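# Move bottle LB from fridge bin to bench

## Task

Lift the bottle marked LB out of the bin inside the fridge and set it upright on the bench, keep the remaining three bottles upright inside the fridge, and close the fridge door. If no bottle is marked LB, leave all four inside, close the door, then press the CALL button on the operator panel until it latches down. Pressing CALL wrongly cannot be reversed.

## Robot and tools

Robot: two UR-style arms, left_arm and right_arm, each with a two-finger 140 mm gripper whose fingers can fold when pushed near the palm or tip-first into a surface. Each arm sits on its own carriage on one shared floor track along y at x = 0: left_rail carries left_arm and is always the one at larger y; right_rail carries right_arm. Arm bases are at x = 0, y = the carriage's position_m, z = 0.04 m, facing +x.

Scene frame: fixed to the table, table top z = 0, +z up, +x the direction the arms face, +y to their left, y = 0 mid-track. The table starts at x = 0.17 m. Result positions are in metres in this frame; orientations are quaternions w,x,y,z. Gripper frame: fingers point along its +z, open and close along its y; the reported point sits between closed pads, fingertips about 9 to 33 mm beyond it.

execute_actions(actions, cameras): runs actions in order. An action may hold rows, steps, until, and left_rail / right_rail commands. rows: up to 15 rows, one per 1/30 s step. Each row is 18 numbers in [-1, 1]: left arm dx, dy, dz, rx, ry, rz, gripper position, force_limit, speed, then the same nine for the right arm. The six pose numbers are an offset, not a pose: measured from that arm's Hand target as it stood when the action began, along that Hand target's own axes; 1.0 equals 0.6 m or 180 degrees; rx, ry, rz form one rotation vector. Every row of an action counts from that same start, but a new action or call starts from the updated Hand target, so sending the same offset again moves further. All zeros re-asks the current Hand target. Gripper position is absolute: +1 fully open (140 mm), about -0.8 pads touching, -1 closes until blocked. force_limit (-1 soft to +1 hard) and speed (-1 slow about 30 mm/s, +1 fast about 250 mm/s) start at +1; faster closing squeezes harder. Always resend the last gripper numbers for an arm you want unchanged, since 0 is a real command. steps: 1 to 450 (default 15), at least the number of rows; after the last row the arm keeps heading to it. until: ends the action early on rail fields only, for example {"right_rail": {"position_status": ["!=", "moving"]}} or {"all": {"status": "ended"}}; numbers need a comparison such as "<" or ">=". Ramp offsets gradually across rows for smooth motion.

Rails: send {"left_rail": {"position_m": p}} with p an absolute track position in metres (left_rail -0.8 to 1.5, right_rail -1.5 to 0.8), plus optional speed_m_s 0.01 to 1 and acceleration_factor 0.1 to 1; {"stop": true} brakes it. Follow with an action waiting on position_status. Keep carriages at least 0.78 m apart. Let a carriage arrive before aiming its arm at a scene point; a row sent during a drive is carried along with it. Any out-of-range value refuses the whole call.

move(target, speed, blend, stop_force, zero, blocking, cameras): straight-line gripper paths. target is one 18-number row or up to 15 rows, each an offset from the Hand targets at the move's start (not from the previous target). speed: m/s, 0.002 to 3.2, default 0.25, one value or one per target. blend: corner rounding in m per target, 0 means stop at each. stop_force: 4 to 120 N, ends an arm's path when its wrist sensor feels that much push; avoid it while turning the gripper, and omit it when backing off a surface. zero (default true) rezeroes before the move. blocking=false returns after about 0.5 s; then use wait or stop before further rows or moves. The result adds a move: line, e.g. done, off_target, held, fault, with limits such as paced or held. Paths ignore obstacles and the other arm; keep paths away from an arm's own base.

wait(seconds 0 to 10), stop() (brakes a running move, not carriages), zoom_image(camera, region [x0,y0,x1,y1] pixels, at most 504 each way, on the newest image), zero_wrist_force(arm), read_manual(section), finished_scene(scene) which ends irrevocably.

Cameras: cam_high, cam_low, cam_bench_left, cam_bench_mid, cam_bench_right, cam_left_wrist, cam_right_wrist, all 672x504. Images come with an empty actions list or when cameras names them.

Results: per arm end_effector_position, quaternion, velocities; Joint positions (rail m, then six joints rad); Joint torques; Hand target (the base for next offsets); Tool commands; object_status (0 moving, 1 blocked while opening, 2 blocked while closing, i.e. holding, 3 reached target or pads met); position_measured in counts (3 open, about 139 = 60 mm, 200 = 20 mm, 230 pads touching). Rail fields: position_m, position_status (moving, done, contact_stop, time_out, stopped, stopped_with_arm, stopped_for_other_arm, stopped_for_other_carriage), position_answer (taken, not_taken). Wrist force and torque in gripper axes, plus the peak since last shown. Motor temperatures per joint; MOTOR HOT appears at 70 °C, brakes lock at 85 °C.

Cautions: grip in the fingertip quarter of the pads and confirm object_status 2 before lifting. Never let a part fall, tip, or leave the table (track and metal strip count as off). Approach contacts slowly; even a small overshoot past a firm surface can fault the arm. About 150 N on an arm or the joint torque limits (wrists about 31 to 34 N m) stop it for 10 s. Do not let the arms or carriages touch each other. Avoid long stretched holds and heavy levered loads. Release the bottle only once it stands still and upright.

Each tool is called after "Call:" by a JSON object that holds its "api" and its "payload".

## Session

Call:
{"api": "execute_actions", "payload": {"actions": []}}

Scene clock: 0.00 s.
left_arm: end_effector_position=(+0.3563, +1.2941, +0.5790) position_measured=3 object_status=3 end_effector_quat_wxyz=(+0.000, +0.000, +1.000, +0.000) | right_arm: end_effector_position=(+0.3563, -1.1889, +0.5790) position_measured=3 object_status=3 end_effector_quat_wxyz=(+0.000, +0.000, +1.000, +0.000)
Joint positions: left_arm=[1.216 -0.28 -2.157 1.821 -1.235 -1.571 -0.28] | right_arm=[-1.268 -0.28 -2.157 1.821 -1.235 -1.571 -0.28]
Joint velocities: within noise
Joint torques (N m): no reading
Motor temperatures (°C): left_arm=[30 29 27 35 39 30] | right_arm=[33 35 31 34 35 33]
Wrist force (N): no reading
Wrist torque (N m): no reading
Wrist force, peak (N): no reading
Hand target: left_arm +0.3563, +1.2941, +0.5790; +0.000, +0.000, +1.000, +0.000 | right_arm +0.3563, -1.1889, +0.5790; +0.000, +0.000, +1.000, +0.000
Tool commands: left_gripper/position=+1.0 left_gripper/force_limit=+1.0 left_gripper/speed=+1.0 right_gripper/position=+1.0 right_gripper/force_limit=+1.0 right_gripper/speed=+1.0
left_rail: position_m=1.216 position_status=done
right_rail: position_m=-1.268 position_status=done

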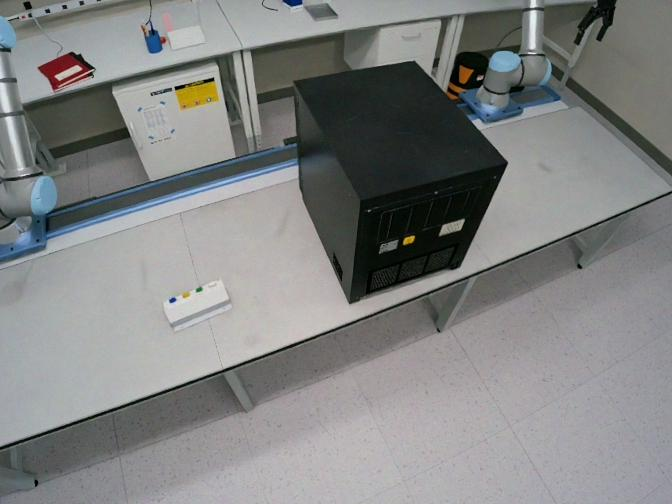

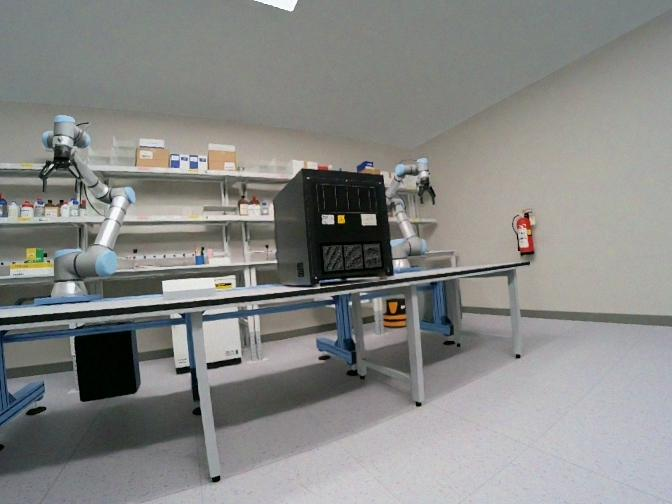

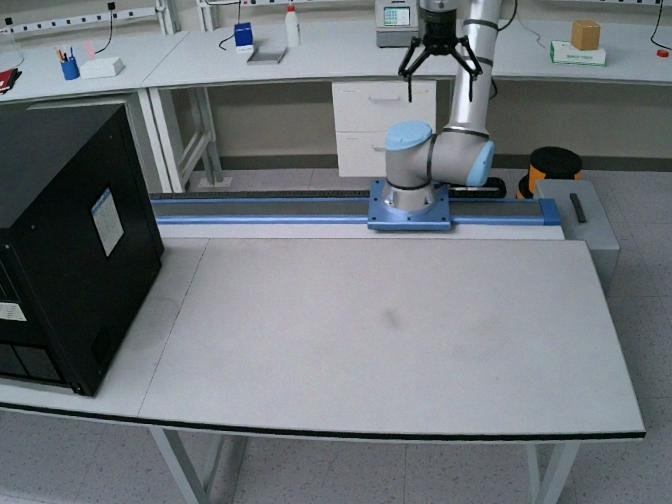

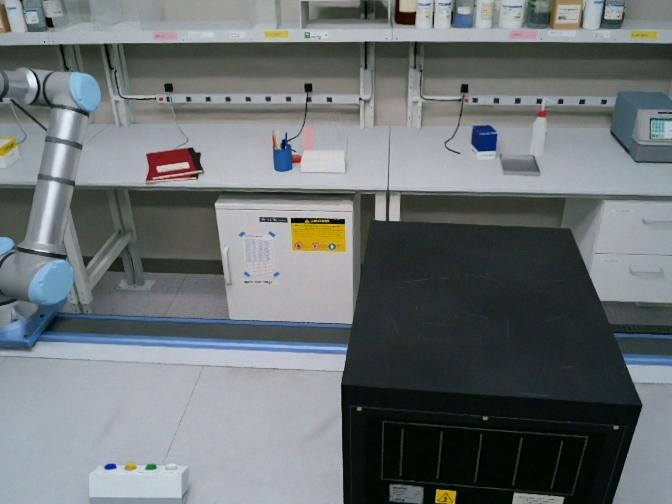

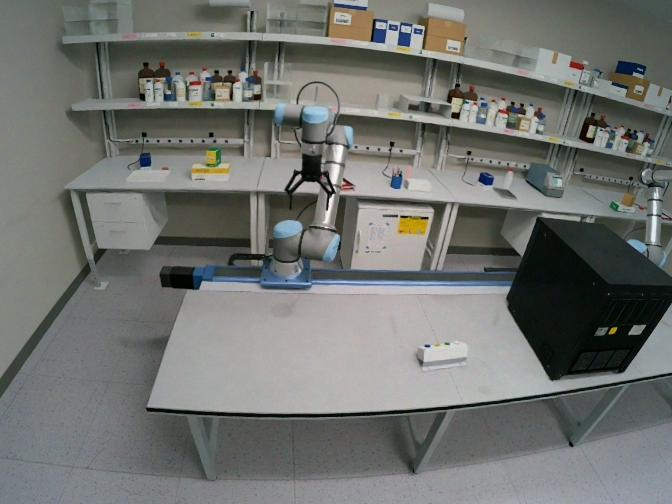

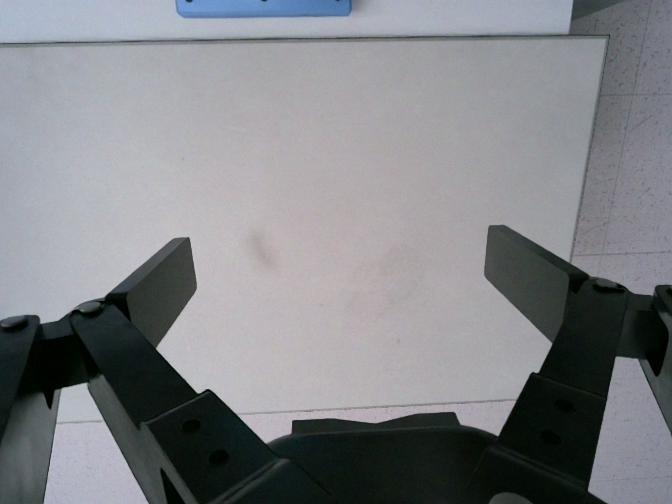

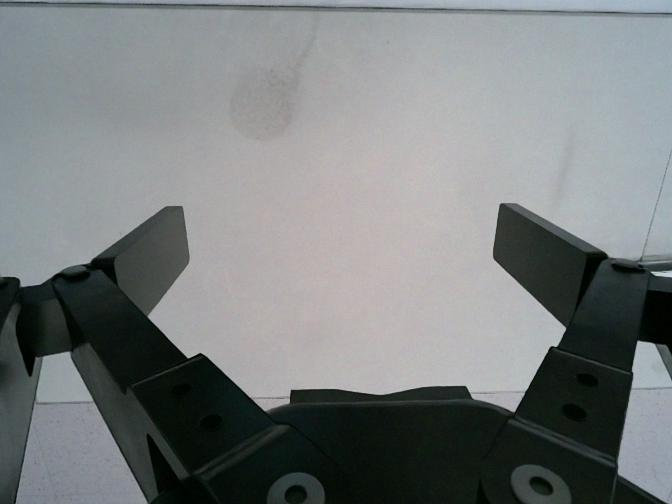

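Call:
{"api": "execute_actions", "payload": {"actions": [{"right_rail":{"position_m":-0.65,"speed_m_s":0.6,"acceleration_factor":0.5},"steps":150,"until":{"right_rail":{"position_status":["!=","moving"]}}}]}}

Call:
{"api": "move", "payload": {"target": [0,0,0,0,0,0,1,1,1,0.927,0.952,0.217,-0.613,0.164,0.613,1,1,1], "speed": 0.5, "cameras": ["cam_right_wrist","cam_bench_mid"]}}

Scene clock: 26.50 s.
left_arm: end_effector_position=(+0.3563, +1.2941, +0.5790) position_measured=3 object_status=3 end_effector_quat_wxyz=(+0.000, +0.000, +1.000, +0.000) | right_arm: end_effector_position=(+0.3563, -0.5714, +0.5790) position_measured=3 object_status=3 end_effector_quat_wxyz=(+0.000, +0.000, +1.000, +0.000)
Joint positions: left_arm=[1.216 -0.28 -2.157 1.821 -1.235 -1.571 -0.28] | right_arm=[-0.65 -0.28 -2.157 1.821 -1.235 -1.571 -0.28]
Joint torques (N m): left_arm=[-1.64 1.69 -52.54 -4.58 -0.18 -0.16] | right_arm=[-1.29 -0.43 -48.65 -4.66 -0.16 0.45]
Wrist force (N): left_arm=[0.4 0.0 0.1] | right_arm=[0.0 -0.1 0.3]
Wrist torque (N m): left_arm=[-0.01 -0.08 0.00] | right_arm=[-0.02 0.01 0.00]
Wrist force, peak (N): left_arm=[0.5 0.5 -0.2] | right_arm=[-0.2 -3.1 0.2]
Hand target: left_arm +0.3563, +1.2941, +0.5790; +0.000, +0.000, +1.000, +0.000 | right_arm +0.3563, -0.5714, +0.5790; +0.000, +0.000, +1.000, +0.000
Tool commands: left_gripper/position=+1.0 left_gripper/force_limit=+1.0 left_gripper/speed=+1.0 right_gripper/position=+1.0 right_gripper/force_limit=+1.0 right_gripper/speed=+1.0
left_rail: position_m=1.216 position_status=done
right_rail: position_m=-0.650 speed_m_s=0.60 position_status=done

Scene clock: 30.80 s.
left_arm: end_effector_position=(+0.3563, +1.2941, +0.5790) position_measured=3 object_status=3 end_effector_quat_wxyz=(+0.000, +0.000, +1.000, +0.000) | right_arm: end_effector_position=(-0.1994, -0.0014, +0.4472) position_measured=3 object_status=3 end_effector_quat_wxyz=(-0.236, +0.688, +0.372, +0.577)
Joint positions: left_arm=[1.216 -0.28 -2.157 1.821 -1.235 -1.571 -0.28] | right_arm=[-0.65 -0.451 -3.736 1.961 -0.595 -0.325 2.289]
Joint torques (N m): left_arm=[-1.55 3.18 -52.08 -4.92 -0.12 -0.14] | right_arm=[-4.93 100.45 -1.39 -0.97 4.76 -3.53]
Wrist force (N): left_arm=[0.4 0.3 0.0] | right_arm=[2.0 -1.2 -0.4]
Wrist torque (N m): left_arm=[0.08 -0.08 0.00] | right_arm=[-0.28 -0.73 -0.11]
Wrist force, peak (N): left_arm=[0.5 0.4 -0.2] | right_arm=[-2.8 -12.7 -1.5]
Hand target: left_arm +0.3563, +1.2941, +0.5790; +0.000, +0.000, +1.000, +0.000 | right_arm -0.1994, -0.0014, +0.4472; -0.236, +0.688, +0.372, +0.577 (not the last commanded pose)
Off the commanded pose: left_arm 0.000 m, 0 deg | right_arm 0.002 m, 25 deg.
left_rail: position_m=1.216 position_status=done
right_rail: position_m=-0.650 speed_m_s=0.60 position_status=done
led back after a hold (right arm): the arm was led back toward your command in small steps, so it may still be short of it.
shoulder posture changed (right arm): the wrist came as close to joint 2's axis as it can, and the arm is now in the other of its two shoulder postures.
move: held (right_arm; a check stopped the path); limits=paced,held
pose unreachable (right arm): on one or more control steps of this call, first in action 0 (counted from 0), this arm could not follow its commanded pose, so it was not sent that pose on those steps. It may still have moved: this result reports where it is.
cause: moving toward the commanded pose would bring a part of the arm (just beyond joint 3 (shoulder lift)) too close to the robot's own body.
camera_calibration:
cam_right_wrist: T_world_to_cam=[[0.758811, -0.643001, 0.103712, 0.107981], [-0.287137, -0.473187, -0.832855, 0.307058], [0.584601, 0.6022, -0.543688, 0.543572], [0, 0, 0, 1]] pos_world=[-0.311542, -0.112611, 0.54007]
Images, in order (width x height): cam_bench_mid 672x504, cam_right_wrist 672x504.

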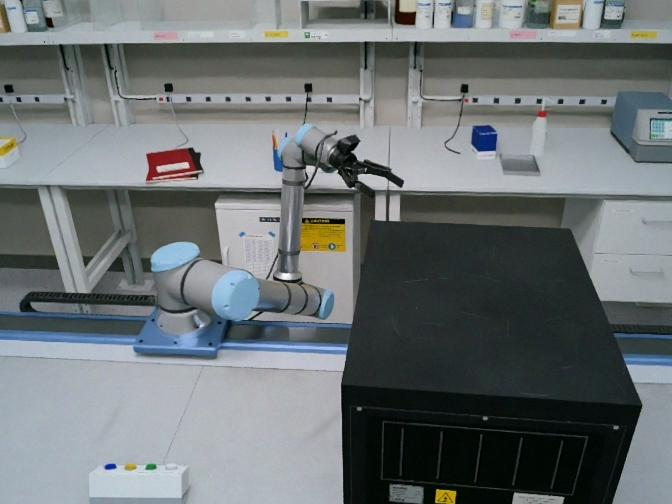

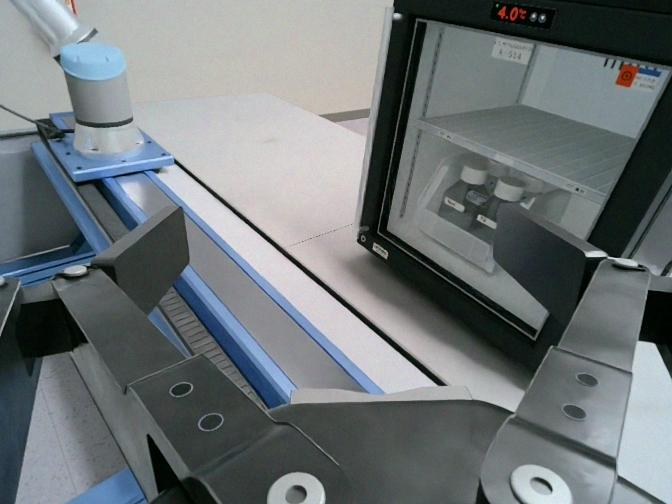

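Call:
{"api": "zoom_image", "payload": {"camera": "cam_right_wrist", "region": [400, 120, 600, 280]}}

Call:
{"api": "zoom_image", "payload": {"camera": "cam_right_wrist", "region": [340, 0, 672, 400]}}

Scaled by 2.520 from the camera's 672x504 image, which has a finer 960x720 frame.

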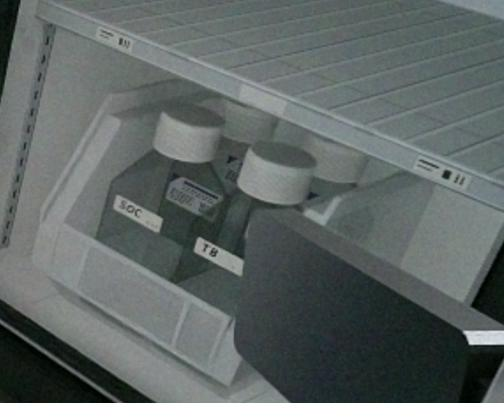

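Scaled by 1.260 from the camera's 672x504 image, which has a finer 960x720 frame.

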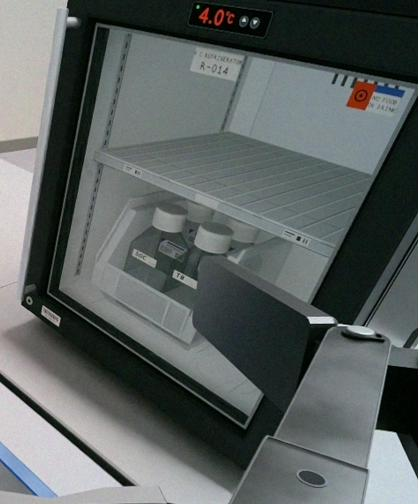

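Call:
{"api": "move", "payload": {"target": [0,0,0,0,0,0,1,1,1,0.0195,0.665,-0.0965,0.235,-0.097,-0.28,1,1,1], "speed": 0.4}}

Scene clock: 57.80 s.
left_arm: end_effector_position=(+0.3563, +1.2941, +0.5790) position_measured=3 object_status=3 end_effector_quat_wxyz=(+0.000, +0.000, +1.000, +0.000) | right_arm: end_effector_position=(+0.0790, -0.2841, +0.5135) position_measured=3 object_status=3 end_effector_quat_wxyz=(-0.141, +0.419, +0.848, +0.293)
Joint positions: left_arm=[1.216 -0.28 -2.157 1.821 -1.235 -1.571 -0.28] | right_arm=[-0.65 -0.398 -2.723 2.072 -0.634 -0.966 0.43]
Joint torques (N m): left_arm=[-0.24 2.59 -52.75 -4.4 -0.12 -0.41] | right_arm=[-14.03 27.06 -48.39 -0.56 -0.66 -3.74]
Wrist force (N): left_arm=[0.3 0.2 0.0] | right_arm=[0.5 -0.4 0.3]
Wrist torque (N m): left_arm=[0.04 -0.07 0.00] | right_arm=[-0.15 -0.15 0.06]
Wrist force, peak (N): left_arm=[0.5 0.5 -0.5] | right_arm=[1.9 -3.9 0.3]
Hand target: left_arm +0.3563, +1.2941, +0.5790; +0.000, +0.000, +1.000, +0.000 | right_arm +0.0781, -0.2867, +0.5134; -0.142, +0.417, +0.828, +0.348
Off the commanded pose: left_arm 0.000 m, 0 deg | right_arm 0.003 m, 7 deg.
left_rail: position_m=1.216 position_status=done
right_rail: position_m=-0.650 speed_m_s=0.60 position_status=done
move: off_target (right_arm)

Call:
{"api": "move", "payload": {"target": [0,0,0,0,0,0,1,1,1,-0.44,0.277,-0.30,0.235,-0.096,-0.282,1,1,1], "speed": 0.4}}

Call:
{"api": "move", "payload": {"target": [[0,0,0,0,0,0,1,1,1,0.1,0.5,0,0,0,0,1,1,1],[0,0,0,0,0,0,1,1,1,0.767,0.633,-0.033,0,0,0,1,1,1]], "speed": 0.4, "blend": 0.1}}

Scene clock: 66.47 s.
left_arm: end_effector_position=(+0.3563, +1.2941, +0.5790) position_measured=3 object_status=3 end_effector_quat_wxyz=(+0.000, +0.000, +1.000, +0.000) | right_arm: end_effector_position=(+0.3608, -0.4994, +0.5800) position_measured=3 object_status=3 end_effector_quat_wxyz=(+0.000, +0.000, +1.000, +0.000)
Joint positions: left_arm=[1.216 -0.28 -2.157 1.821 -1.235 -1.571 -0.28] | right_arm=[-0.65 -0.067 -2.11 1.801 -1.262 -1.57 -0.067]
Joint torques (N m): left_arm=[-0.58 5.12 -53.09 -4.2 0 -0.23] | right_arm=[-12.14 12.24 -56.79 -7.93 -2.24 -3.52]
Wrist force (N): left_arm=[0.3 0.2 -0.2] | right_arm=[-0.2 -0.4 -0.2]
Wrist torque (N m): left_arm=[0.04 -0.07 0.00] | right_arm=[-0.09 0.04 0.00]
Wrist force, peak (N): left_arm=[0.6 0.5 0.0] | right_arm=[2.0 -1.6 0.7]
Hand target: left_arm +0.3563, +1.2941, +0.5790; +0.000, +0.000, +1.000, +0.000 | right_arm +0.3609, -0.4994, +0.5800; +0.000, +0.000, +1.000, +0.000
Off the commanded pose: left_arm 0.000 m, 0 deg | right_arm 0.000 m, 0 deg.
left_rail: position_m=1.216 position_status=done
right_rail: position_m=-0.650 speed_m_s=0.60 position_status=done
shoulder posture changed (right arm): the wrist came as close to joint 2's axis as it can, and the arm is now in the other of its two shoulder postures.
move: done

Scene clock: 69.10 s.
left_arm: end_effector_position=(+0.3563, +1.2941, +0.5790) position_measured=3 object_status=3 end_effector_quat_wxyz=(+0.000, +0.000, +1.000, +0.000) | right_arm: end_effector_position=(-0.0995, -0.1200, +0.5996) position_measured=3 object_status=3 end_effector_quat_wxyz=(+0.000, +0.000, +1.000, +0.000)
Joint positions: left_arm=[1.216 -0.28 -2.157 1.821 -1.235 -1.571 -0.28] | right_arm=[-0.65 1.428 -1.846 1.617 -1.342 -1.571 1.427]
Joint torques (N m): left_arm=[-0.73 5.31 -52.97 -4.89 -0.25 -0.56] | right_arm=[10.28 -12.38 -57.91 -1.67 -1.9 4.08]
Wrist force (N): left_arm=[0.4 0.1 0.0] | right_arm=[-0.5 -0.2 0.3]
Wrist torque (N m): left_arm=[0.02 -0.07 0.00] | right_arm=[-0.06 0.10 -0.14]
Wrist force, peak (N): left_arm=[0.3 0.2 -0.7] | right_arm=[-1.5 -2.7 0.1]
Hand target: left_arm +0.3563, +1.2941, +0.5790; +0.000, +0.000, +1.000, +0.000 | right_arm -0.0996, -0.1200, +0.5996; +0.000, +0.000, +1.000, +0.000
Off the commanded pose: left_arm 0.000 m, 0 deg | right_arm 0.000 m, 0 deg.
left_rail: position_m=1.216 position_status=done
right_rail: position_m=-0.650 speed_m_s=0.60 position_status=done
move: done

Call:
{"api": "move", "payload": {"target": [0,0,0,0,0,0,1,1,1,0.083,0.283,0.367,-0.613,0.164,0.613,1,1,1], "speed": 0.4, "cameras": ["cam_right_wrist"]}}

Call:
{"api": "zoom_image", "payload": {"camera": "cam_right_wrist", "region": [200, 100, 500, 325]}}

Scene clock: 76.63 s.
left_arm: end_effector_position=(+0.3563, +1.2941, +0.5790) position_measured=3 object_status=3 end_effector_quat_wxyz=(+0.000, +0.000, +1.000, +0.000) | right_arm: end_effector_position=(-0.1494, +0.0497, +0.3792) position_measured=3 object_status=3 end_effector_quat_wxyz=(-0.182, +0.686, +0.185, +0.680)
Joint positions: left_arm=[1.216 -0.28 -2.157 1.821 -1.235 -1.571 -0.28] | right_arm=[-0.65 2.014 -0.996 1.967 -4.004 -3.06 3.248]
Joint torques (N m): left_arm=[-2.55 6.8 -53.41 -4.5 0.02 -0.66] | right_arm=[1.52 -99.76 -21.33 0.94 1.72 4.12]
Wrist force (N): left_arm=[0.3 0.4 -0.4] | right_arm=[2.2 -1.5 -0.9]
Wrist torque (N m): left_arm=[0.09 -0.07 0.00] | right_arm=[-0.35 -0.85 -0.12]
Wrist force, peak (N): left_arm=[0.4 0.2 -0.7] | right_arm=[2.3 -2.5 -0.5]
Hand target: left_arm +0.3563, +1.2941, +0.5790; +0.000, +0.000, +1.000, +0.000 | right_arm -0.1495, +0.0497, +0.3793; -0.182, +0.686, +0.185, +0.680 (not the last commanded pose)
Off the commanded pose: left_arm 0.000 m, 0 deg | right_arm 0.000 m, 1 deg.
left_rail: position_m=1.216 position_status=done
right_rail: position_m=-0.650 speed_m_s=0.60 position_status=done
move: held (right_arm; a check stopped the path); limits=held
pose unreachable (right arm): on one or more control steps of this call, first in action 0 (counted from 0), this arm could not follow its commanded pose, so it was not sent that pose on those steps. It may still have moved: this result reports where it is.
cause: moving toward the commanded pose would bring two parts of the arm too close to each other (its gripper and another part of the arm, with joints 5 (wrist 1) to 7 (wrist 3) between them, 4 mm apart when it was first held).
camera_calibration:
cam_right_wrist: T_world_to_cam=[[0.467733, -0.883837, -0.00768983, 0.120701], [-0.319483, -0.160948, -0.933823, 0.306885], [0.82411, 0.439236, -0.357652, 0.419864], [0, 0, 0, 1]] pos_world=[-0.304425, -0.0283465, 0.43767]
Images, in order (width x height): cam_right_wrist 672x504.

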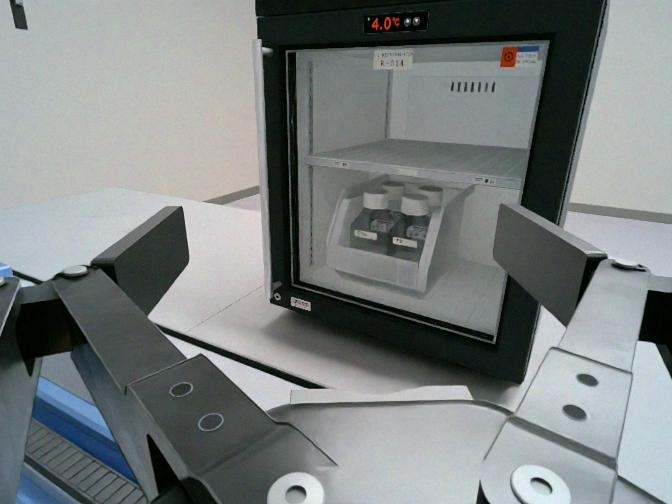

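Scaled by 1.680 from the camera's 672x504 image, which has a finer 960x720 frame.

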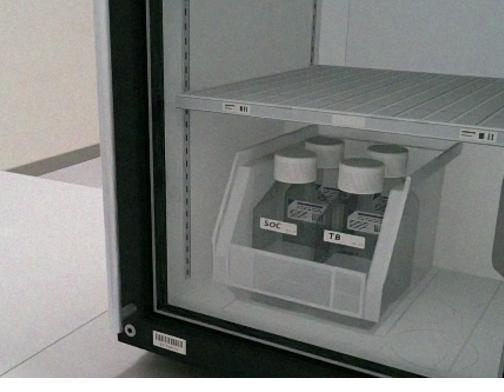

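Call:
{"api": "move", "payload": {"target": [0,0,0,0,0,0,1,1,1,-0.083,-0.175,0.563,0,0,0,1,1,1], "speed": 0.3, "cameras": ["cam_right_wrist","cam_bench_left"]}}

Scene clock: 88.40 s.
left_arm: end_effector_position=(+0.3563, +1.2941, +0.5790) position_measured=3 object_status=3 end_effector_quat_wxyz=(+0.000, +0.000, +1.000, +0.000) | right_arm: end_effector_position=(+0.0898, +0.3094, +0.3262) position_measured=3 object_status=3 end_effector_quat_wxyz=(-0.182, +0.686, +0.185, +0.680)
Joint positions: left_arm=[1.216 -0.28 -2.157 1.821 -1.235 -1.571 -0.28] | right_arm=[-0.65 1.61 -0.784 1.674 -4.011 -2.655 3.157]
Joint torques (N m): left_arm=[-1.3 6.07 -53 -4.3 0.08 -0.48] | right_arm=[-14.55 -86.9 -38.26 0.51 1.91 -3.6]
Wrist force (N): left_arm=[0.2 0.0 -0.3] | right_arm=[2.3 -1.7 -0.5]
Wrist torque (N m): left_arm=[0.00 -0.04 0.00] | right_arm=[-0.38 -0.87 -0.13]
Wrist force, peak (N): left_arm=[0.7 0.1 -0.6] | right_arm=[3.0 -0.9 -2.6]
Hand target: left_arm +0.3563, +1.2941, +0.5790; +0.000, +0.000, +1.000, +0.000 | right_arm +0.0899, +0.3095, +0.3262; -0.182, +0.686, +0.185, +0.680
Off the commanded pose: left_arm 0.000 m, 0 deg | right_arm 0.000 m, 0 deg.
left_rail: position_m=1.216 position_status=done
right_rail: position_m=-0.650 speed_m_s=0.60 position_status=done
move: done
camera_calibration:
cam_right_wrist: T_world_to_cam=[[0.467819, -0.883791, -0.00768983, 0.237851], [-0.319751, -0.16113, -0.9337, 0.375574], [0.823957, 0.439262, -0.357972, 0.089864], [0, 0, 0, 1]] pos_world=[-0.0652253, 0.231253, 0.384671]
Images, in order (width x height): cam_bench_left 672x504, cam_right_wrist 672x504.

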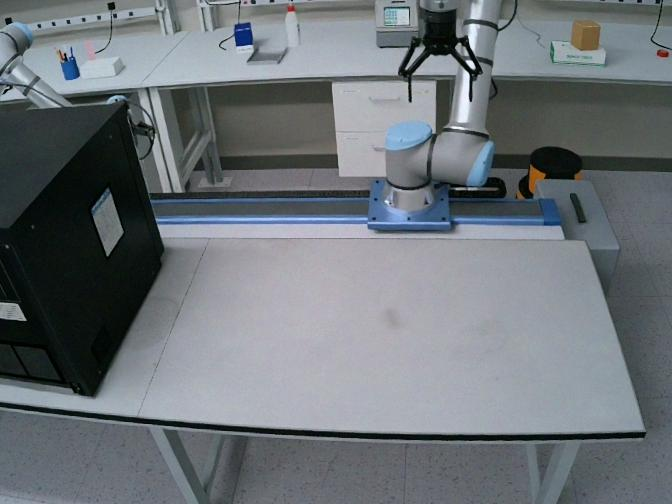

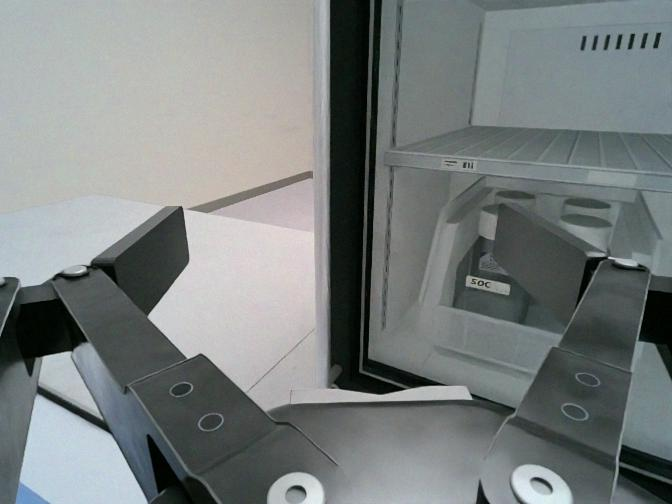

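Call:
{"api": "move", "payload": {"target": [0,0,0,0,0,0,1,1,1,0,-0.03,0.2,0,0,0,1,1,1], "speed": 0.15, "stop_force": 10, "cameras": ["cam_right_wrist"]}}

Scene clock: 99.57 s.
left_arm: end_effector_position=(+0.3563, +1.2941, +0.5790) position_measured=3 object_status=3 end_effector_quat_wxyz=(+0.000, +0.000, +1.000, +0.000) | right_arm: end_effector_position=(+0.1847, +0.3852, +0.3250) position_measured=3 object_status=3 end_effector_quat_wxyz=(-0.182, +0.686, +0.185, +0.680)
Joint positions: left_arm=[1.216 -0.28 -2.157 1.821 -1.235 -1.571 -0.28] | right_arm=[-0.65 1.496 -0.72 1.537 -3.942 -2.542 3.153]
Joint torques (N m): left_arm=[1.56 6.84 -54.18 -4.66 -0.11 -1.03] | right_arm=[-14.33 -92.82 -41.15 0.4 2.24 -3.39]
Wrist force (N): left_arm=[0.4 -0.2 -0.1] | right_arm=[2.2 -1.7 -0.4]
Wrist torque (N m): left_arm=[-0.04 -0.08 -0.01] | right_arm=[-0.39 -0.86 -0.14]
Wrist force, peak (N): left_arm=[0.5 0.5 -0.4] | right_arm=[2.8 -2.2 -0.3]
Hand target: left_arm +0.3563, +1.2941, +0.5790; +0.000, +0.000, +1.000, +0.000 | right_arm +0.1847, +0.3852, +0.3250; -0.182, +0.686, +0.185, +0.680
Off the commanded pose: left_arm 0.000 m, 0 deg | right_arm 0.000 m, 0 deg.
left_rail: position_m=1.216 position_status=done
right_rail: position_m=-0.650 speed_m_s=0.60 position_status=done
move: done
camera_calibration:
cam_right_wrist: T_world_to_cam=[[0.467819, -0.883791, -0.00768983, 0.260438], [-0.319751, -0.16113, -0.9337, 0.417105], [0.823957, 0.439262, -0.357972, -0.0220193], [0, 0, 0, 1]] pos_world=[0.0296747, 0.307053, 0.383571]
Images, in order (width x height): cam_right_wrist 672x504.

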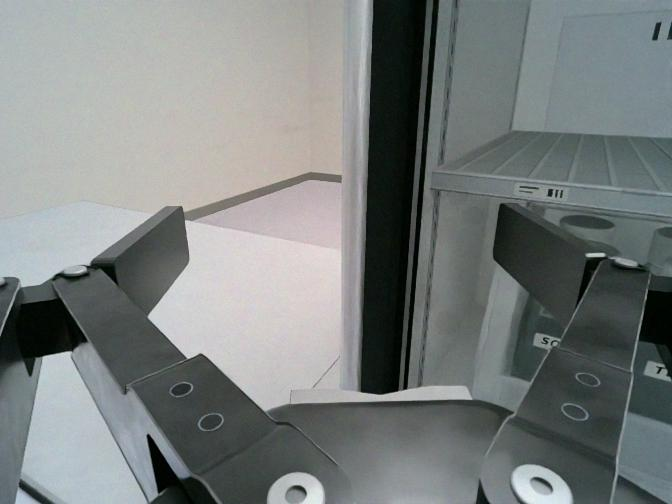

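Call:
{"api": "move", "payload": {"target": [0,0,0,0,0,0,1,1,1,0,0.012,0.067,0,0,0,1,1,1], "speed": 0.08, "stop_force": 8, "cameras": ["cam_right_wrist"]}}

Scene clock: 106.33 s.
left_arm: end_effector_position=(+0.3563, +1.2941, +0.5790) position_measured=3 object_status=3 end_effector_quat_wxyz=(+0.000, +0.000, +1.000, +0.000) | right_arm: end_effector_position=(+0.2231, +0.3991, +0.3247) position_measured=3 object_status=3 end_effector_quat_wxyz=(-0.182, +0.686, +0.185, +0.680)
Joint positions: left_arm=[1.216 -0.28 -2.157 1.821 -1.235 -1.571 -0.28] | right_arm=[-0.65 1.453 -0.708 1.512 -3.93 -2.499 3.152]
Joint torques (N m): left_arm=[-0.6 6.82 -53.41 -4.78 -0.13 -0.8] | right_arm=[-13.2 -94.75 -41.91 0.24 2.33 -3.47]
Wrist force (N): left_arm=[0.0 0.1 -0.2] | right_arm=[2.2 -1.7 -0.6]
Wrist torque (N m): left_arm=[0.02 0.01 0.00] | right_arm=[-0.38 -0.86 -0.14]
Wrist force, peak (N): left_arm=[0.4 0.3 -0.6] | right_arm=[2.6 -1.9 -0.8]
Hand target: left_arm +0.3563, +1.2941, +0.5790; +0.000, +0.000, +1.000, +0.000 | right_arm +0.2231, +0.3991, +0.3247; -0.182, +0.686, +0.185, +0.680
Off the commanded pose: left_arm 0.000 m, 0 deg | right_arm 0.000 m, 0 deg.
left_rail: position_m=1.216 position_status=done
right_rail: position_m=-0.650 speed_m_s=0.60 position_status=done
move: done
camera_calibration:
cam_right_wrist: T_world_to_cam=[[0.467819, -0.883791, -0.00768983, 0.254844], [-0.319751, -0.16113, -0.9337, 0.431265], [0.823957, 0.439262, -0.357972, -0.0599521], [0, 0, 0, 1]] pos_world=[0.0680747, 0.321053, 0.383171]
Images, in order (width x height): cam_right_wrist 672x504.

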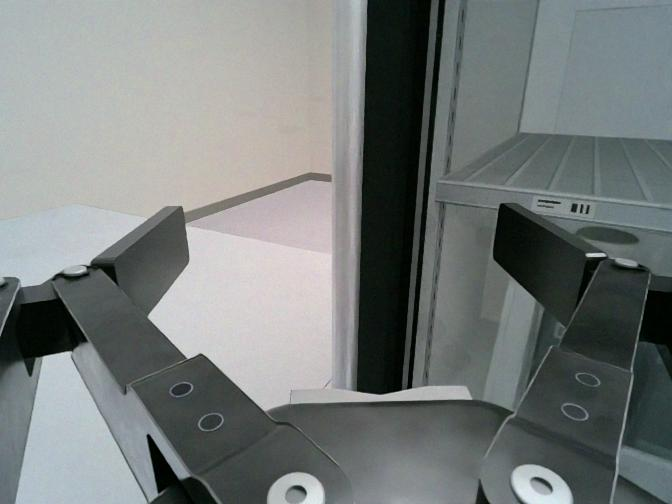

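Call:
{"api": "move", "payload": {"target": [0,0,0,0,0,0,1,1,1,0,0.008,0.117,0,0,0,1,1,1], "speed": 0.04, "stop_force": 5, "cameras": ["cam_right_wrist"]}}

Scene clock: 115.43 s.
left_arm: end_effector_position=(+0.3563, +1.2941, +0.5790) position_measured=3 object_status=3 end_effector_quat_wxyz=(+0.000, +0.000, +1.000, +0.000) | right_arm: end_effector_position=(+0.2800, +0.4269, +0.3241) position_measured=3 object_status=3 end_effector_quat_wxyz=(-0.182, +0.686, +0.185, +0.680)
Joint positions: left_arm=[1.216 -0.28 -2.157 1.821 -1.235 -1.571 -0.28] | right_arm=[-0.65 1.394 -0.678 1.447 -3.897 -2.44 3.151]
Joint torques (N m): left_arm=[-0.17 8.18 -53.9 -4.66 -0.05 -0.93] | right_arm=[9.49 -128.73 -29.12 -3 -1.26 0.14]
Wrist force (N): left_arm=[0.0 0.1 -0.2] | right_arm=[2.7 -0.8 -4.1]
Wrist torque (N m): left_arm=[0.02 0.01 -0.01] | right_arm=[-0.70 -0.64 -0.20]
Wrist force, peak (N): left_arm=[0.4 0.1 -0.8] | right_arm=[-6.8 -7.5 -60.0]
Hand target: left_arm +0.3563, +1.2941, +0.5790; +0.000, +0.000, +1.000, +0.000 | right_arm +0.2800, +0.4269, +0.3241; -0.182, +0.686, +0.185, +0.680 (not the last commanded pose)
Off the commanded pose: left_arm 0.000 m, 0 deg | right_arm 0.007 m, 0 deg.
left_rail: position_m=1.216 position_status=done
right_rail: position_m=-0.650 speed_m_s=0.60 position_status=done
move: contact (right_arm)
camera_calibration:
cam_right_wrist: T_world_to_cam=[[0.467819, -0.883791, -0.00768983, 0.25279], [-0.319751, -0.16113, -0.9337, 0.453472], [0.823957, 0.439262, -0.357972, -0.119226], [0, 0, 0, 1]] pos_world=[0.124975, 0.348853, 0.382671]
Images, in order (width x height): cam_right_wrist 672x504.

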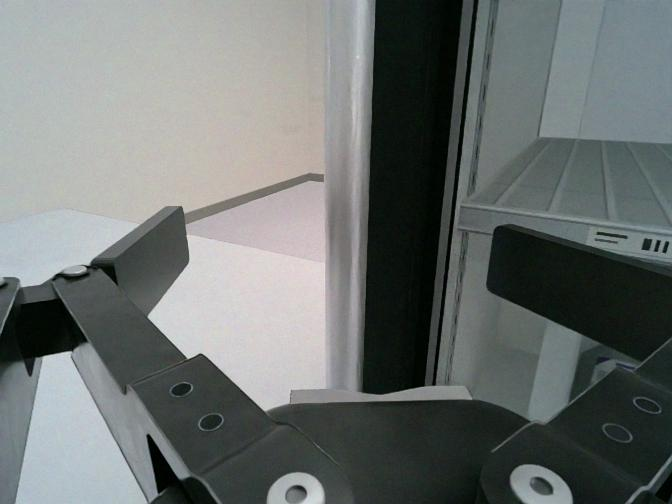

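Call:
{"api": "move", "payload": {"target": [0,0,0,0,0,0,1,1,1,0,0,-0.035,0,0,0,1,-1,-1], "speed": 0.1}}

Call:
{"api": "execute_actions", "payload": {"actions": [{"rows":[[0,0,0,0,0,0,1,1,1,0,0,0,0,0,0,-1,-1,-1]],"steps":180}], "cameras": ["cam_right_wrist"]}}

Scene clock: 120.60 s.
left_arm: end_effector_position=(+0.3563, +1.2941, +0.5790) position_measured=3 object_status=3 end_effector_quat_wxyz=(+0.000, +0.000, +1.000, +0.000) | right_arm: end_effector_position=(+0.2620, +0.4165, +0.3243) position_measured=3 object_status=3 end_effector_quat_wxyz=(-0.182, +0.686, +0.185, +0.680)
Joint positions: left_arm=[1.216 -0.28 -2.157 1.821 -1.235 -1.571 -0.28] | right_arm=[-0.65 1.412 -0.69 1.473 -3.91 -2.458 3.151]
Joint torques (N m): left_arm=[-2.5 6.37 -53.04 -4.45 -0.71 -0.97] | right_arm=[7.56 -128.31 -28.48 -5.51 -3 3.84]
Wrist force (N): left_arm=[0.2 0.2 -0.3] | right_arm=[1.4 -4.7 -0.9]
Wrist torque (N m): left_arm=[0.05 -0.04 0.00] | right_arm=[-0.43 -0.67 -0.16]
Wrist force, peak (N): left_arm=[0.3 0.5 -0.6] | right_arm=[1.3 -5.5 -1.0]
Hand target: left_arm +0.3563, +1.2941, +0.5790; +0.000, +0.000, +1.000, +0.000 | right_arm +0.2618, +0.4164, +0.3243; -0.182, +0.686, +0.185, +0.680
Off the commanded pose: left_arm 0.000 m, 0 deg | right_arm 0.000 m, 0 deg.
left_rail: position_m=1.216 position_status=done
right_rail: position_m=-0.650 speed_m_s=0.60 position_status=done
move: done

Scene clock: 126.80 s.
left_arm: end_effector_position=(+0.3563, +1.2941, +0.5790) position_measured=3 object_status=3 end_effector_quat_wxyz=(+0.000, +0.000, +1.000, +0.000) | right_arm: end_effector_position=(+0.2618, +0.4164, +0.3243) position_measured=134 object_status=2 end_effector_quat_wxyz=(-0.182, +0.686, +0.185, +0.680)
Joint positions: left_arm=[1.216 -0.28 -2.157 1.821 -1.235 -1.571 -0.28] | right_arm=[-0.65 1.412 -0.69 1.473 -3.91 -2.458 3.151]
Joint torques (N m): left_arm=[-0.6 7.99 -54.1 -4.72 -0.13 -1.05] | right_arm=[9.87 -127.26 -54.32 1.45 14.82 3.15]
Wrist force (N): left_arm=[0.3 0.0 -0.4] | right_arm=[-3.7 29.0 -7.8]
Wrist torque (N m): left_arm=[0.01 -0.07 -0.01] | right_arm=[-1.23 -0.75 0.02]
Wrist force, peak (N): left_arm=[0.4 0.4 -0.7] | right_arm=[-3.7 29.8 -7.7]
Hand target: left_arm +0.3563, +1.2941, +0.5790; +0.000, +0.000, +1.000, +0.000 | right_arm +0.2618, +0.4164, +0.3243; -0.182, +0.686, +0.185, +0.680
Off the commanded pose: left_arm 0.000 m, 0 deg | right_arm 0.000 m, 0 deg.
left_rail: position_m=1.216 position_status=done
right_rail: position_m=-0.650 speed_m_s=0.60 position_status=done
camera_calibration:
cam_right_wrist: T_world_to_cam=[[0.467819, -0.883791, -0.00768983, 0.252026], [-0.319751, -0.16113, -0.9337, 0.446147], [0.823957, 0.439262, -0.357972, -0.0995458], [0, 0, 0, 1]] pos_world=[0.106775, 0.338353, 0.382871]
Images, in order (width x height): cam_right_wrist 672x504.

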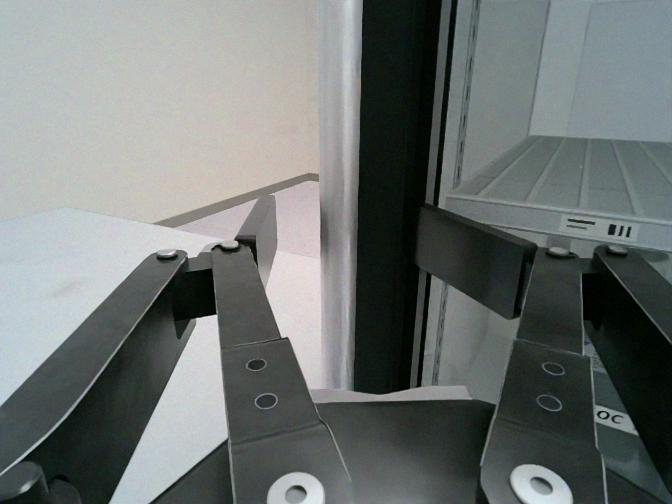

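Call:
{"api": "execute_actions", "payload": {"actions": [{"rows":[[0,0,0,0,0,0,1,1,1,0,0,0,0,0,0,1,-1,-1]],"steps":90}]}}

Call:
{"api": "move", "payload": {"target": [0,0,0,0,0,0,1,1,1,0,-0.046,-0.066,-0.139,0,0,1,-1,-1], "speed": 0.1, "cameras": ["cam_right_wrist"]}}

Scene clock: 136.93 s.
left_arm: end_effector_position=(+0.3563, +1.2941, +0.5790) position_measured=3 object_status=3 end_effector_quat_wxyz=(+0.000, +0.000, +1.000, +0.000) | right_arm: end_effector_position=(+0.2618, +0.4164, +0.3243) position_measured=3 object_status=3 end_effector_quat_wxyz=(-0.182, +0.686, +0.185, +0.680)
Joint positions: left_arm=[1.216 -0.28 -2.157 1.821 -1.235 -1.571 -0.28] | right_arm=[-0.65 1.412 -0.69 1.473 -3.91 -2.458 3.151]
Joint torques (N m): left_arm=[-1.24 10.28 -54.2 -4.75 -0.27 -1.05] | right_arm=[-16 -121.04 -27.91 -4.96 -3.05 1.06]
Wrist force (N): left_arm=[0.3 0.1 -0.2] | right_arm=[-0.9 -8.0 -1.1]
Wrist torque (N m): left_arm=[0.03 -0.05 0.00] | right_arm=[-1.01 -0.16 -0.24]
Wrist force, peak (N): left_arm=[0.3 0.2 -0.8] | right_arm=[-4.0 29.8 -8.2]
Hand target: left_arm +0.3563, +1.2941, +0.5790; +0.000, +0.000, +1.000, +0.000 | right_arm +0.2618, +0.4164, +0.3243; -0.182, +0.686, +0.185, +0.680
Off the commanded pose: left_arm 0.000 m, 0 deg | right_arm 0.000 m, 0 deg.
left_rail: position_m=1.216 position_status=done
right_rail: position_m=-0.650 speed_m_s=0.60 position_status=done

Scene clock: 139.77 s.
left_arm: end_effector_position=(+0.3563, +1.2941, +0.5790) position_measured=3 object_status=3 end_effector_quat_wxyz=(+0.000, +0.000, +1.000, +0.000) | right_arm: end_effector_position=(+0.2138, +0.4204, +0.3246) position_measured=3 object_status=3 end_effector_quat_wxyz=(-0.029, +0.709, +0.033, +0.704)
Joint positions: left_arm=[1.216 -0.28 -2.157 1.821 -1.235 -1.571 -0.28] | right_arm=[-0.65 1.524 -0.489 1.043 -3.642 -3.006 3.19]
Joint torques (N m): left_arm=[-0.03 9.05 -54.18 -4.82 -0.3 -1.09] | right_arm=[10.65 -112.71 -47.98 1.1 -2.69 4.06]
Wrist force (N): left_arm=[0.5 0.2 -0.3] | right_arm=[-1.1 -4.8 -0.2]
Wrist torque (N m): left_arm=[0.05 -0.10 0.00] | right_arm=[-1.07 -0.11 -0.28]
Wrist force, peak (N): left_arm=[0.4 0.6 -0.4] | right_arm=[-0.7 -8.4 -1.0]
Hand target: left_arm +0.3563, +1.2941, +0.5790; +0.000, +0.000, +1.000, +0.000 | right_arm +0.2137, +0.4205, +0.3246; -0.029, +0.709, +0.033, +0.704
Off the commanded pose: left_arm 0.000 m, 0 deg | right_arm 0.000 m, 0 deg.
left_rail: position_m=1.216 position_status=done
right_rail: position_m=-0.650 speed_m_s=0.60 position_status=done
move: done
camera_calibration:
cam_right_wrist: T_world_to_cam=[[0.0502409, -0.998729, -0.00405422, 0.414419], [-0.35589, -0.0141098, -0.934421, 0.377792], [0.933177, 0.048389, -0.356146, 0.0788051], [0, 0, 0, 1]] pos_world=[0.0400926, 0.41541, 0.382764]
Images, in order (width x height): cam_right_wrist 672x504.

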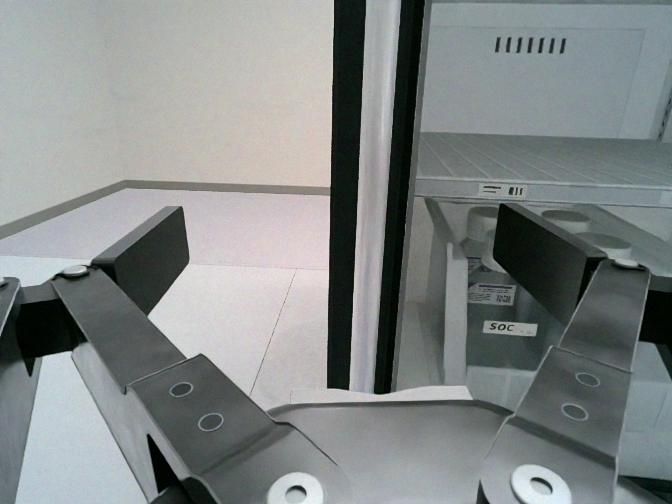

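Call:
{"api": "move", "payload": {"target": [0,0,0,0,0,0,1,1,1,0,0.03,0.063,0,0,0,1,-1,-1], "speed": 0.08, "stop_force": 10}}

Call:
{"api": "execute_actions", "payload": {"actions": [{"rows":[[0,0,0,0,0,0,1,1,1,0,0,0,0,0,0,-1,-1,-1]],"steps":200}], "cameras": ["cam_right_wrist"]}}

Scene clock: 145.07 s.
left_arm: end_effector_position=(+0.3563, +1.2941, +0.5790) position_measured=3 object_status=3 end_effector_quat_wxyz=(+0.000, +0.000, +1.000, +0.000) | right_arm: end_effector_position=(+0.2530, +0.4059, +0.3244) position_measured=3 object_status=3 end_effector_quat_wxyz=(-0.029, +0.709, +0.033, +0.704)
Joint positions: left_arm=[1.216 -0.28 -2.157 1.821 -1.235 -1.571 -0.28] | right_arm=[-0.65 1.485 -0.516 1.101 -3.683 -2.967 3.179]
Joint torques (N m): left_arm=[-1.27 11.7 -54.58 -4.77 -0.25 -1.23] | right_arm=[-13.91 -144.27 -33.05 -3.34 2.24 -3.25]
Wrist force (N): left_arm=[0.0 0.1 -0.4] | right_arm=[-1.0 -4.5 -0.3]
Wrist torque (N m): left_arm=[0.04 0.00 0.00] | right_arm=[-1.01 -0.13 -0.28]
Wrist force, peak (N): left_arm=[0.4 0.2 -0.8] | right_arm=[-1.9 -5.4 -1.3]
Hand target: left_arm +0.3563, +1.2941, +0.5790; +0.000, +0.000, +1.000, +0.000 | right_arm +0.2530, +0.4059, +0.3244; -0.029, +0.709, +0.033, +0.704
Off the commanded pose: left_arm 0.000 m, 0 deg | right_arm 0.000 m, 0 deg.
left_rail: position_m=1.216 position_status=done
right_rail: position_m=-0.650 speed_m_s=0.60 position_status=done
move: done

Scene clock: 151.93 s.
left_arm: end_effector_position=(+0.3563, +1.2941, +0.5790) position_measured=3 object_status=3 end_effector_quat_wxyz=(+0.000, +0.000, +1.000, +0.000) | right_arm: end_effector_position=(+0.2530, +0.4059, +0.3244) position_measured=183 object_status=2 end_effector_quat_wxyz=(-0.029, +0.709, +0.033, +0.704)
Joint positions: left_arm=[1.216 -0.28 -2.157 1.821 -1.235 -1.571 -0.28] | right_arm=[-0.65 1.485 -0.516 1.101 -3.683 -2.967 3.179]
Joint torques (N m): left_arm=[-0.09 11.29 -54.12 -4.69 -0.26 -0.78] | right_arm=[-13.34 -121.39 -36.6 0.89 -1.39 -2.75]
Wrist force (N): left_arm=[0.4 0.1 -0.7] | right_arm=[-0.6 -2.5 -10.3]
Wrist torque (N m): left_arm=[0.03 -0.10 0.00] | right_arm=[-0.98 -0.11 -0.22]
Wrist force, peak (N): left_arm=[0.2 0.6 -0.8] | right_arm=[-0.2 -2.2 -10.9]
Hand target: left_arm +0.3563, +1.2941, +0.5790; +0.000, +0.000, +1.000, +0.000 | right_arm +0.2530, +0.4059, +0.3244; -0.029, +0.709, +0.033, +0.704
Off the commanded pose: left_arm 0.000 m, 0 deg | right_arm 0.000 m, 0 deg.
left_rail: position_m=1.216 position_status=done
right_rail: position_m=-0.650 speed_m_s=0.60 position_status=done
camera_calibration:
cam_right_wrist: T_world_to_cam=[[0.0501503, -0.998734, -0.0040244, 0.397961], [-0.356012, -0.0141117, -0.934375, 0.391474], [0.933135, 0.0482919, -0.356269, 0.0428867], [0, 0, 0, 1]] pos_world=[0.0793924, 0.40091, 0.382664]
Images, in order (width x height): cam_right_wrist 672x504.

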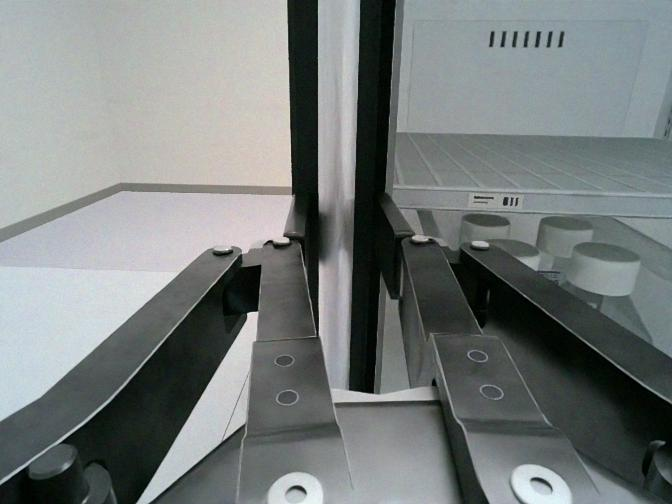

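Call:
{"api": "move", "payload": {"target": [0,0,0,0,0,0,1,1,1,0,0.003,-0.018,0,0,0,-1,-1,-1], "speed": 0.05}}

Call:
{"api": "execute_actions", "payload": {"actions": [{"rows":[[0,0,0,0,0,0,1,1,1,0,0,0,0,0,0,-0.97,0,-1]],"steps":60}], "cameras": ["cam_right_wrist"]}}

Scene clock: 154.83 s.
left_arm: end_effector_position=(+0.3563, +1.2941, +0.5790) position_measured=3 object_status=3 end_effector_quat_wxyz=(+0.000, +0.000, +1.000, +0.000) | right_arm: end_effector_position=(+0.2426, +0.4032, +0.3245) position_measured=184 object_status=2 end_effector_quat_wxyz=(-0.029, +0.709, +0.033, +0.704)
Joint positions: left_arm=[1.216 -0.28 -2.157 1.821 -1.235 -1.571 -0.28] | right_arm=[-0.65 1.495 -0.519 1.108 -3.684 -2.977 3.181]
Joint torques (N m): left_arm=[-1.37 10.4 -53.93 -4.96 -0.25 -0.89] | right_arm=[10.77 -142.52 -32.13 -3.07 -1.9 3.69]
Wrist force (N): left_arm=[0.5 0.3 -0.3] | right_arm=[-0.9 -4.5 0.1]
Wrist torque (N m): left_arm=[0.07 -0.11 0.00] | right_arm=[-1.01 -0.24 -0.29]
Wrist force, peak (N): left_arm=[0.2 0.3 -0.9] | right_arm=[-0.3 -2.1 -10.9]
Hand target: left_arm +0.3563, +1.2941, +0.5790; +0.000, +0.000, +1.000, +0.000 | right_arm +0.2424, +0.4031, +0.3245; -0.029, +0.709, +0.033, +0.704
Off the commanded pose: left_arm 0.000 m, 0 deg | right_arm 0.000 m, 0 deg.
left_rail: position_m=1.216 position_status=done
right_rail: position_m=-0.650 speed_m_s=0.60 position_status=done
move: done

Scene clock: 157.03 s.
left_arm: end_effector_position=(+0.3563, +1.2941, +0.5790) position_measured=3 object_status=3 end_effector_quat_wxyz=(+0.000, +0.000, +1.000, +0.000) | right_arm: end_effector_position=(+0.2424, +0.4031, +0.3245) position_measured=210 object_status=2 end_effector_quat_wxyz=(-0.029, +0.709, +0.033, +0.704)
Joint positions: left_arm=[1.216 -0.28 -2.157 1.821 -1.235 -1.571 -0.28] | right_arm=[-0.65 1.495 -0.519 1.108 -3.684 -2.977 3.182]
Joint torques (N m): left_arm=[1.3 11.68 -55.06 -4.54 -0.22 -1.23] | right_arm=[-40.24 -143.34 -13.33 -13.63 -36.18 3.35]
Wrist force (N): left_arm=[0.1 0.0 -0.5] | right_arm=[6.0 -90.8 4.0]
Wrist torque (N m): left_arm=[-0.01 -0.02 -0.01] | right_arm=[0.03 -0.10 0.17]
Wrist force, peak (N): left_arm=[0.4 0.1 -0.8] | right_arm=[6.0 -90.8 4.0]
Hand target: left_arm +0.3563, +1.2941, +0.5790; +0.000, +0.000, +1.000, +0.000 | right_arm +0.2424, +0.4031, +0.3245; -0.029, +0.709, +0.033, +0.704
Off the commanded pose: left_arm 0.000 m, 0 deg | right_arm 0.000 m, 0 deg.
left_rail: position_m=1.216 position_status=done
right_rail: position_m=-0.650 speed_m_s=0.60 position_status=done
camera_calibration:
cam_right_wrist: T_world_to_cam=[[0.0501503, -0.998734, -0.0040244, 0.395696], [-0.356012, -0.0141117, -0.934375, 0.387754], [0.933135, 0.0482919, -0.356269, 0.0529488], [0, 0, 0, 1]] pos_world=[0.0687924, 0.39811, 0.382764]
Images, in order (width x height): cam_right_wrist 672x504.

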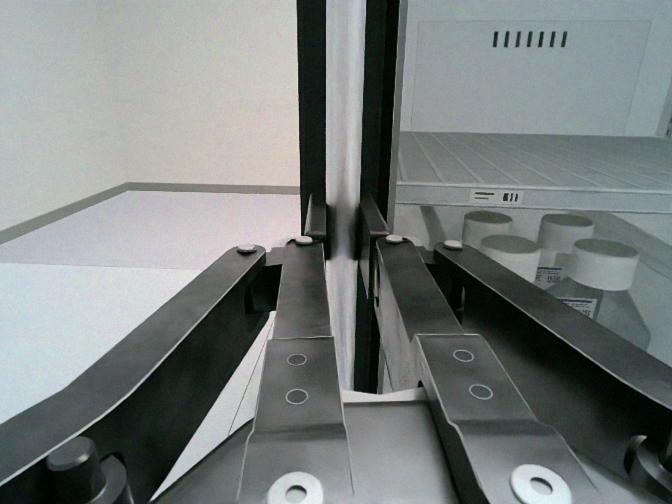

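Call:
{"api": "move", "payload": {"target": [[0,0,0,0,0,0,1,1,1,0,-0.006,0,0,0,0,-0.97,0,-1],[0,0,0,0,0,0,1,1,1,0,0.009,-0.124,0.0556,0,0,-0.97,0,-1]], "speed": 0.08, "cameras": ["cam_right_wrist"]}}

Scene clock: 167.63 s.
left_arm: end_effector_position=(+0.3563, +1.2941, +0.5790) position_measured=3 object_status=3 end_effector_quat_wxyz=(+0.000, +0.000, +1.000, +0.000) | right_arm: end_effector_position=(+0.1689, +0.3912, +0.3251) position_measured=210 object_status=2 end_effector_quat_wxyz=(-0.091, +0.704, +0.094, +0.698)
Joint positions: left_arm=[1.216 -0.28 -2.157 1.821 -1.235 -1.571 -0.28] | right_arm=[-0.65 1.556 -0.605 1.29 -3.795 -2.864 3.167]
Joint torques (N m): left_arm=[-2.44 11.16 -54.4 -4.38 -0.33 -1.36] | right_arm=[-4.88 -155.89 -28.79 -10.08 -7.56 -4.36]
Wrist force (N): left_arm=[0.0 0.2 -0.2] | right_arm=[-14.3 -45.4 0.9]
Wrist torque (N m): left_arm=[0.05 0.02 0.00] | right_arm=[-0.65 -0.30 0.31]
Wrist force, peak (N): left_arm=[0.2 0.2 -0.9] | right_arm=[6.0 -91.3 3.9]
Hand target: left_arm +0.3563, +1.2941, +0.5790; +0.000, +0.000, +1.000, +0.000 | right_arm +0.1687, +0.3912, +0.3251; -0.091, +0.704, +0.094, +0.698
Off the commanded pose: left_arm 0.000 m, 0 deg | right_arm 0.000 m, 0 deg.
left_rail: position_m=1.216 position_status=done
right_rail: position_m=-0.650 speed_m_s=0.60 position_status=done
move: done
camera_calibration:
cam_right_wrist: T_world_to_cam=[[0.222693, -0.974874, -0.00540028, 0.349469], [-0.349325, -0.0746232, -0.934025, 0.384307], [0.910154, 0.209887, -0.357166, 0.0633534], [0, 0, 0, 1]] pos_world=[-0.0012371, 0.356069, 0.383468]
Images, in order (width x height): cam_right_wrist 672x504.

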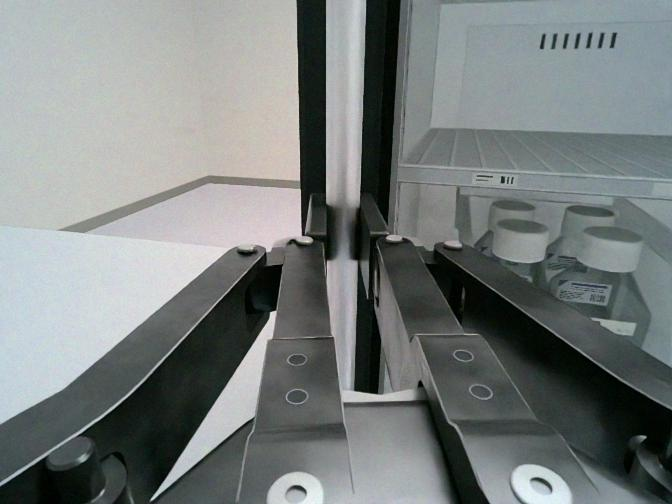

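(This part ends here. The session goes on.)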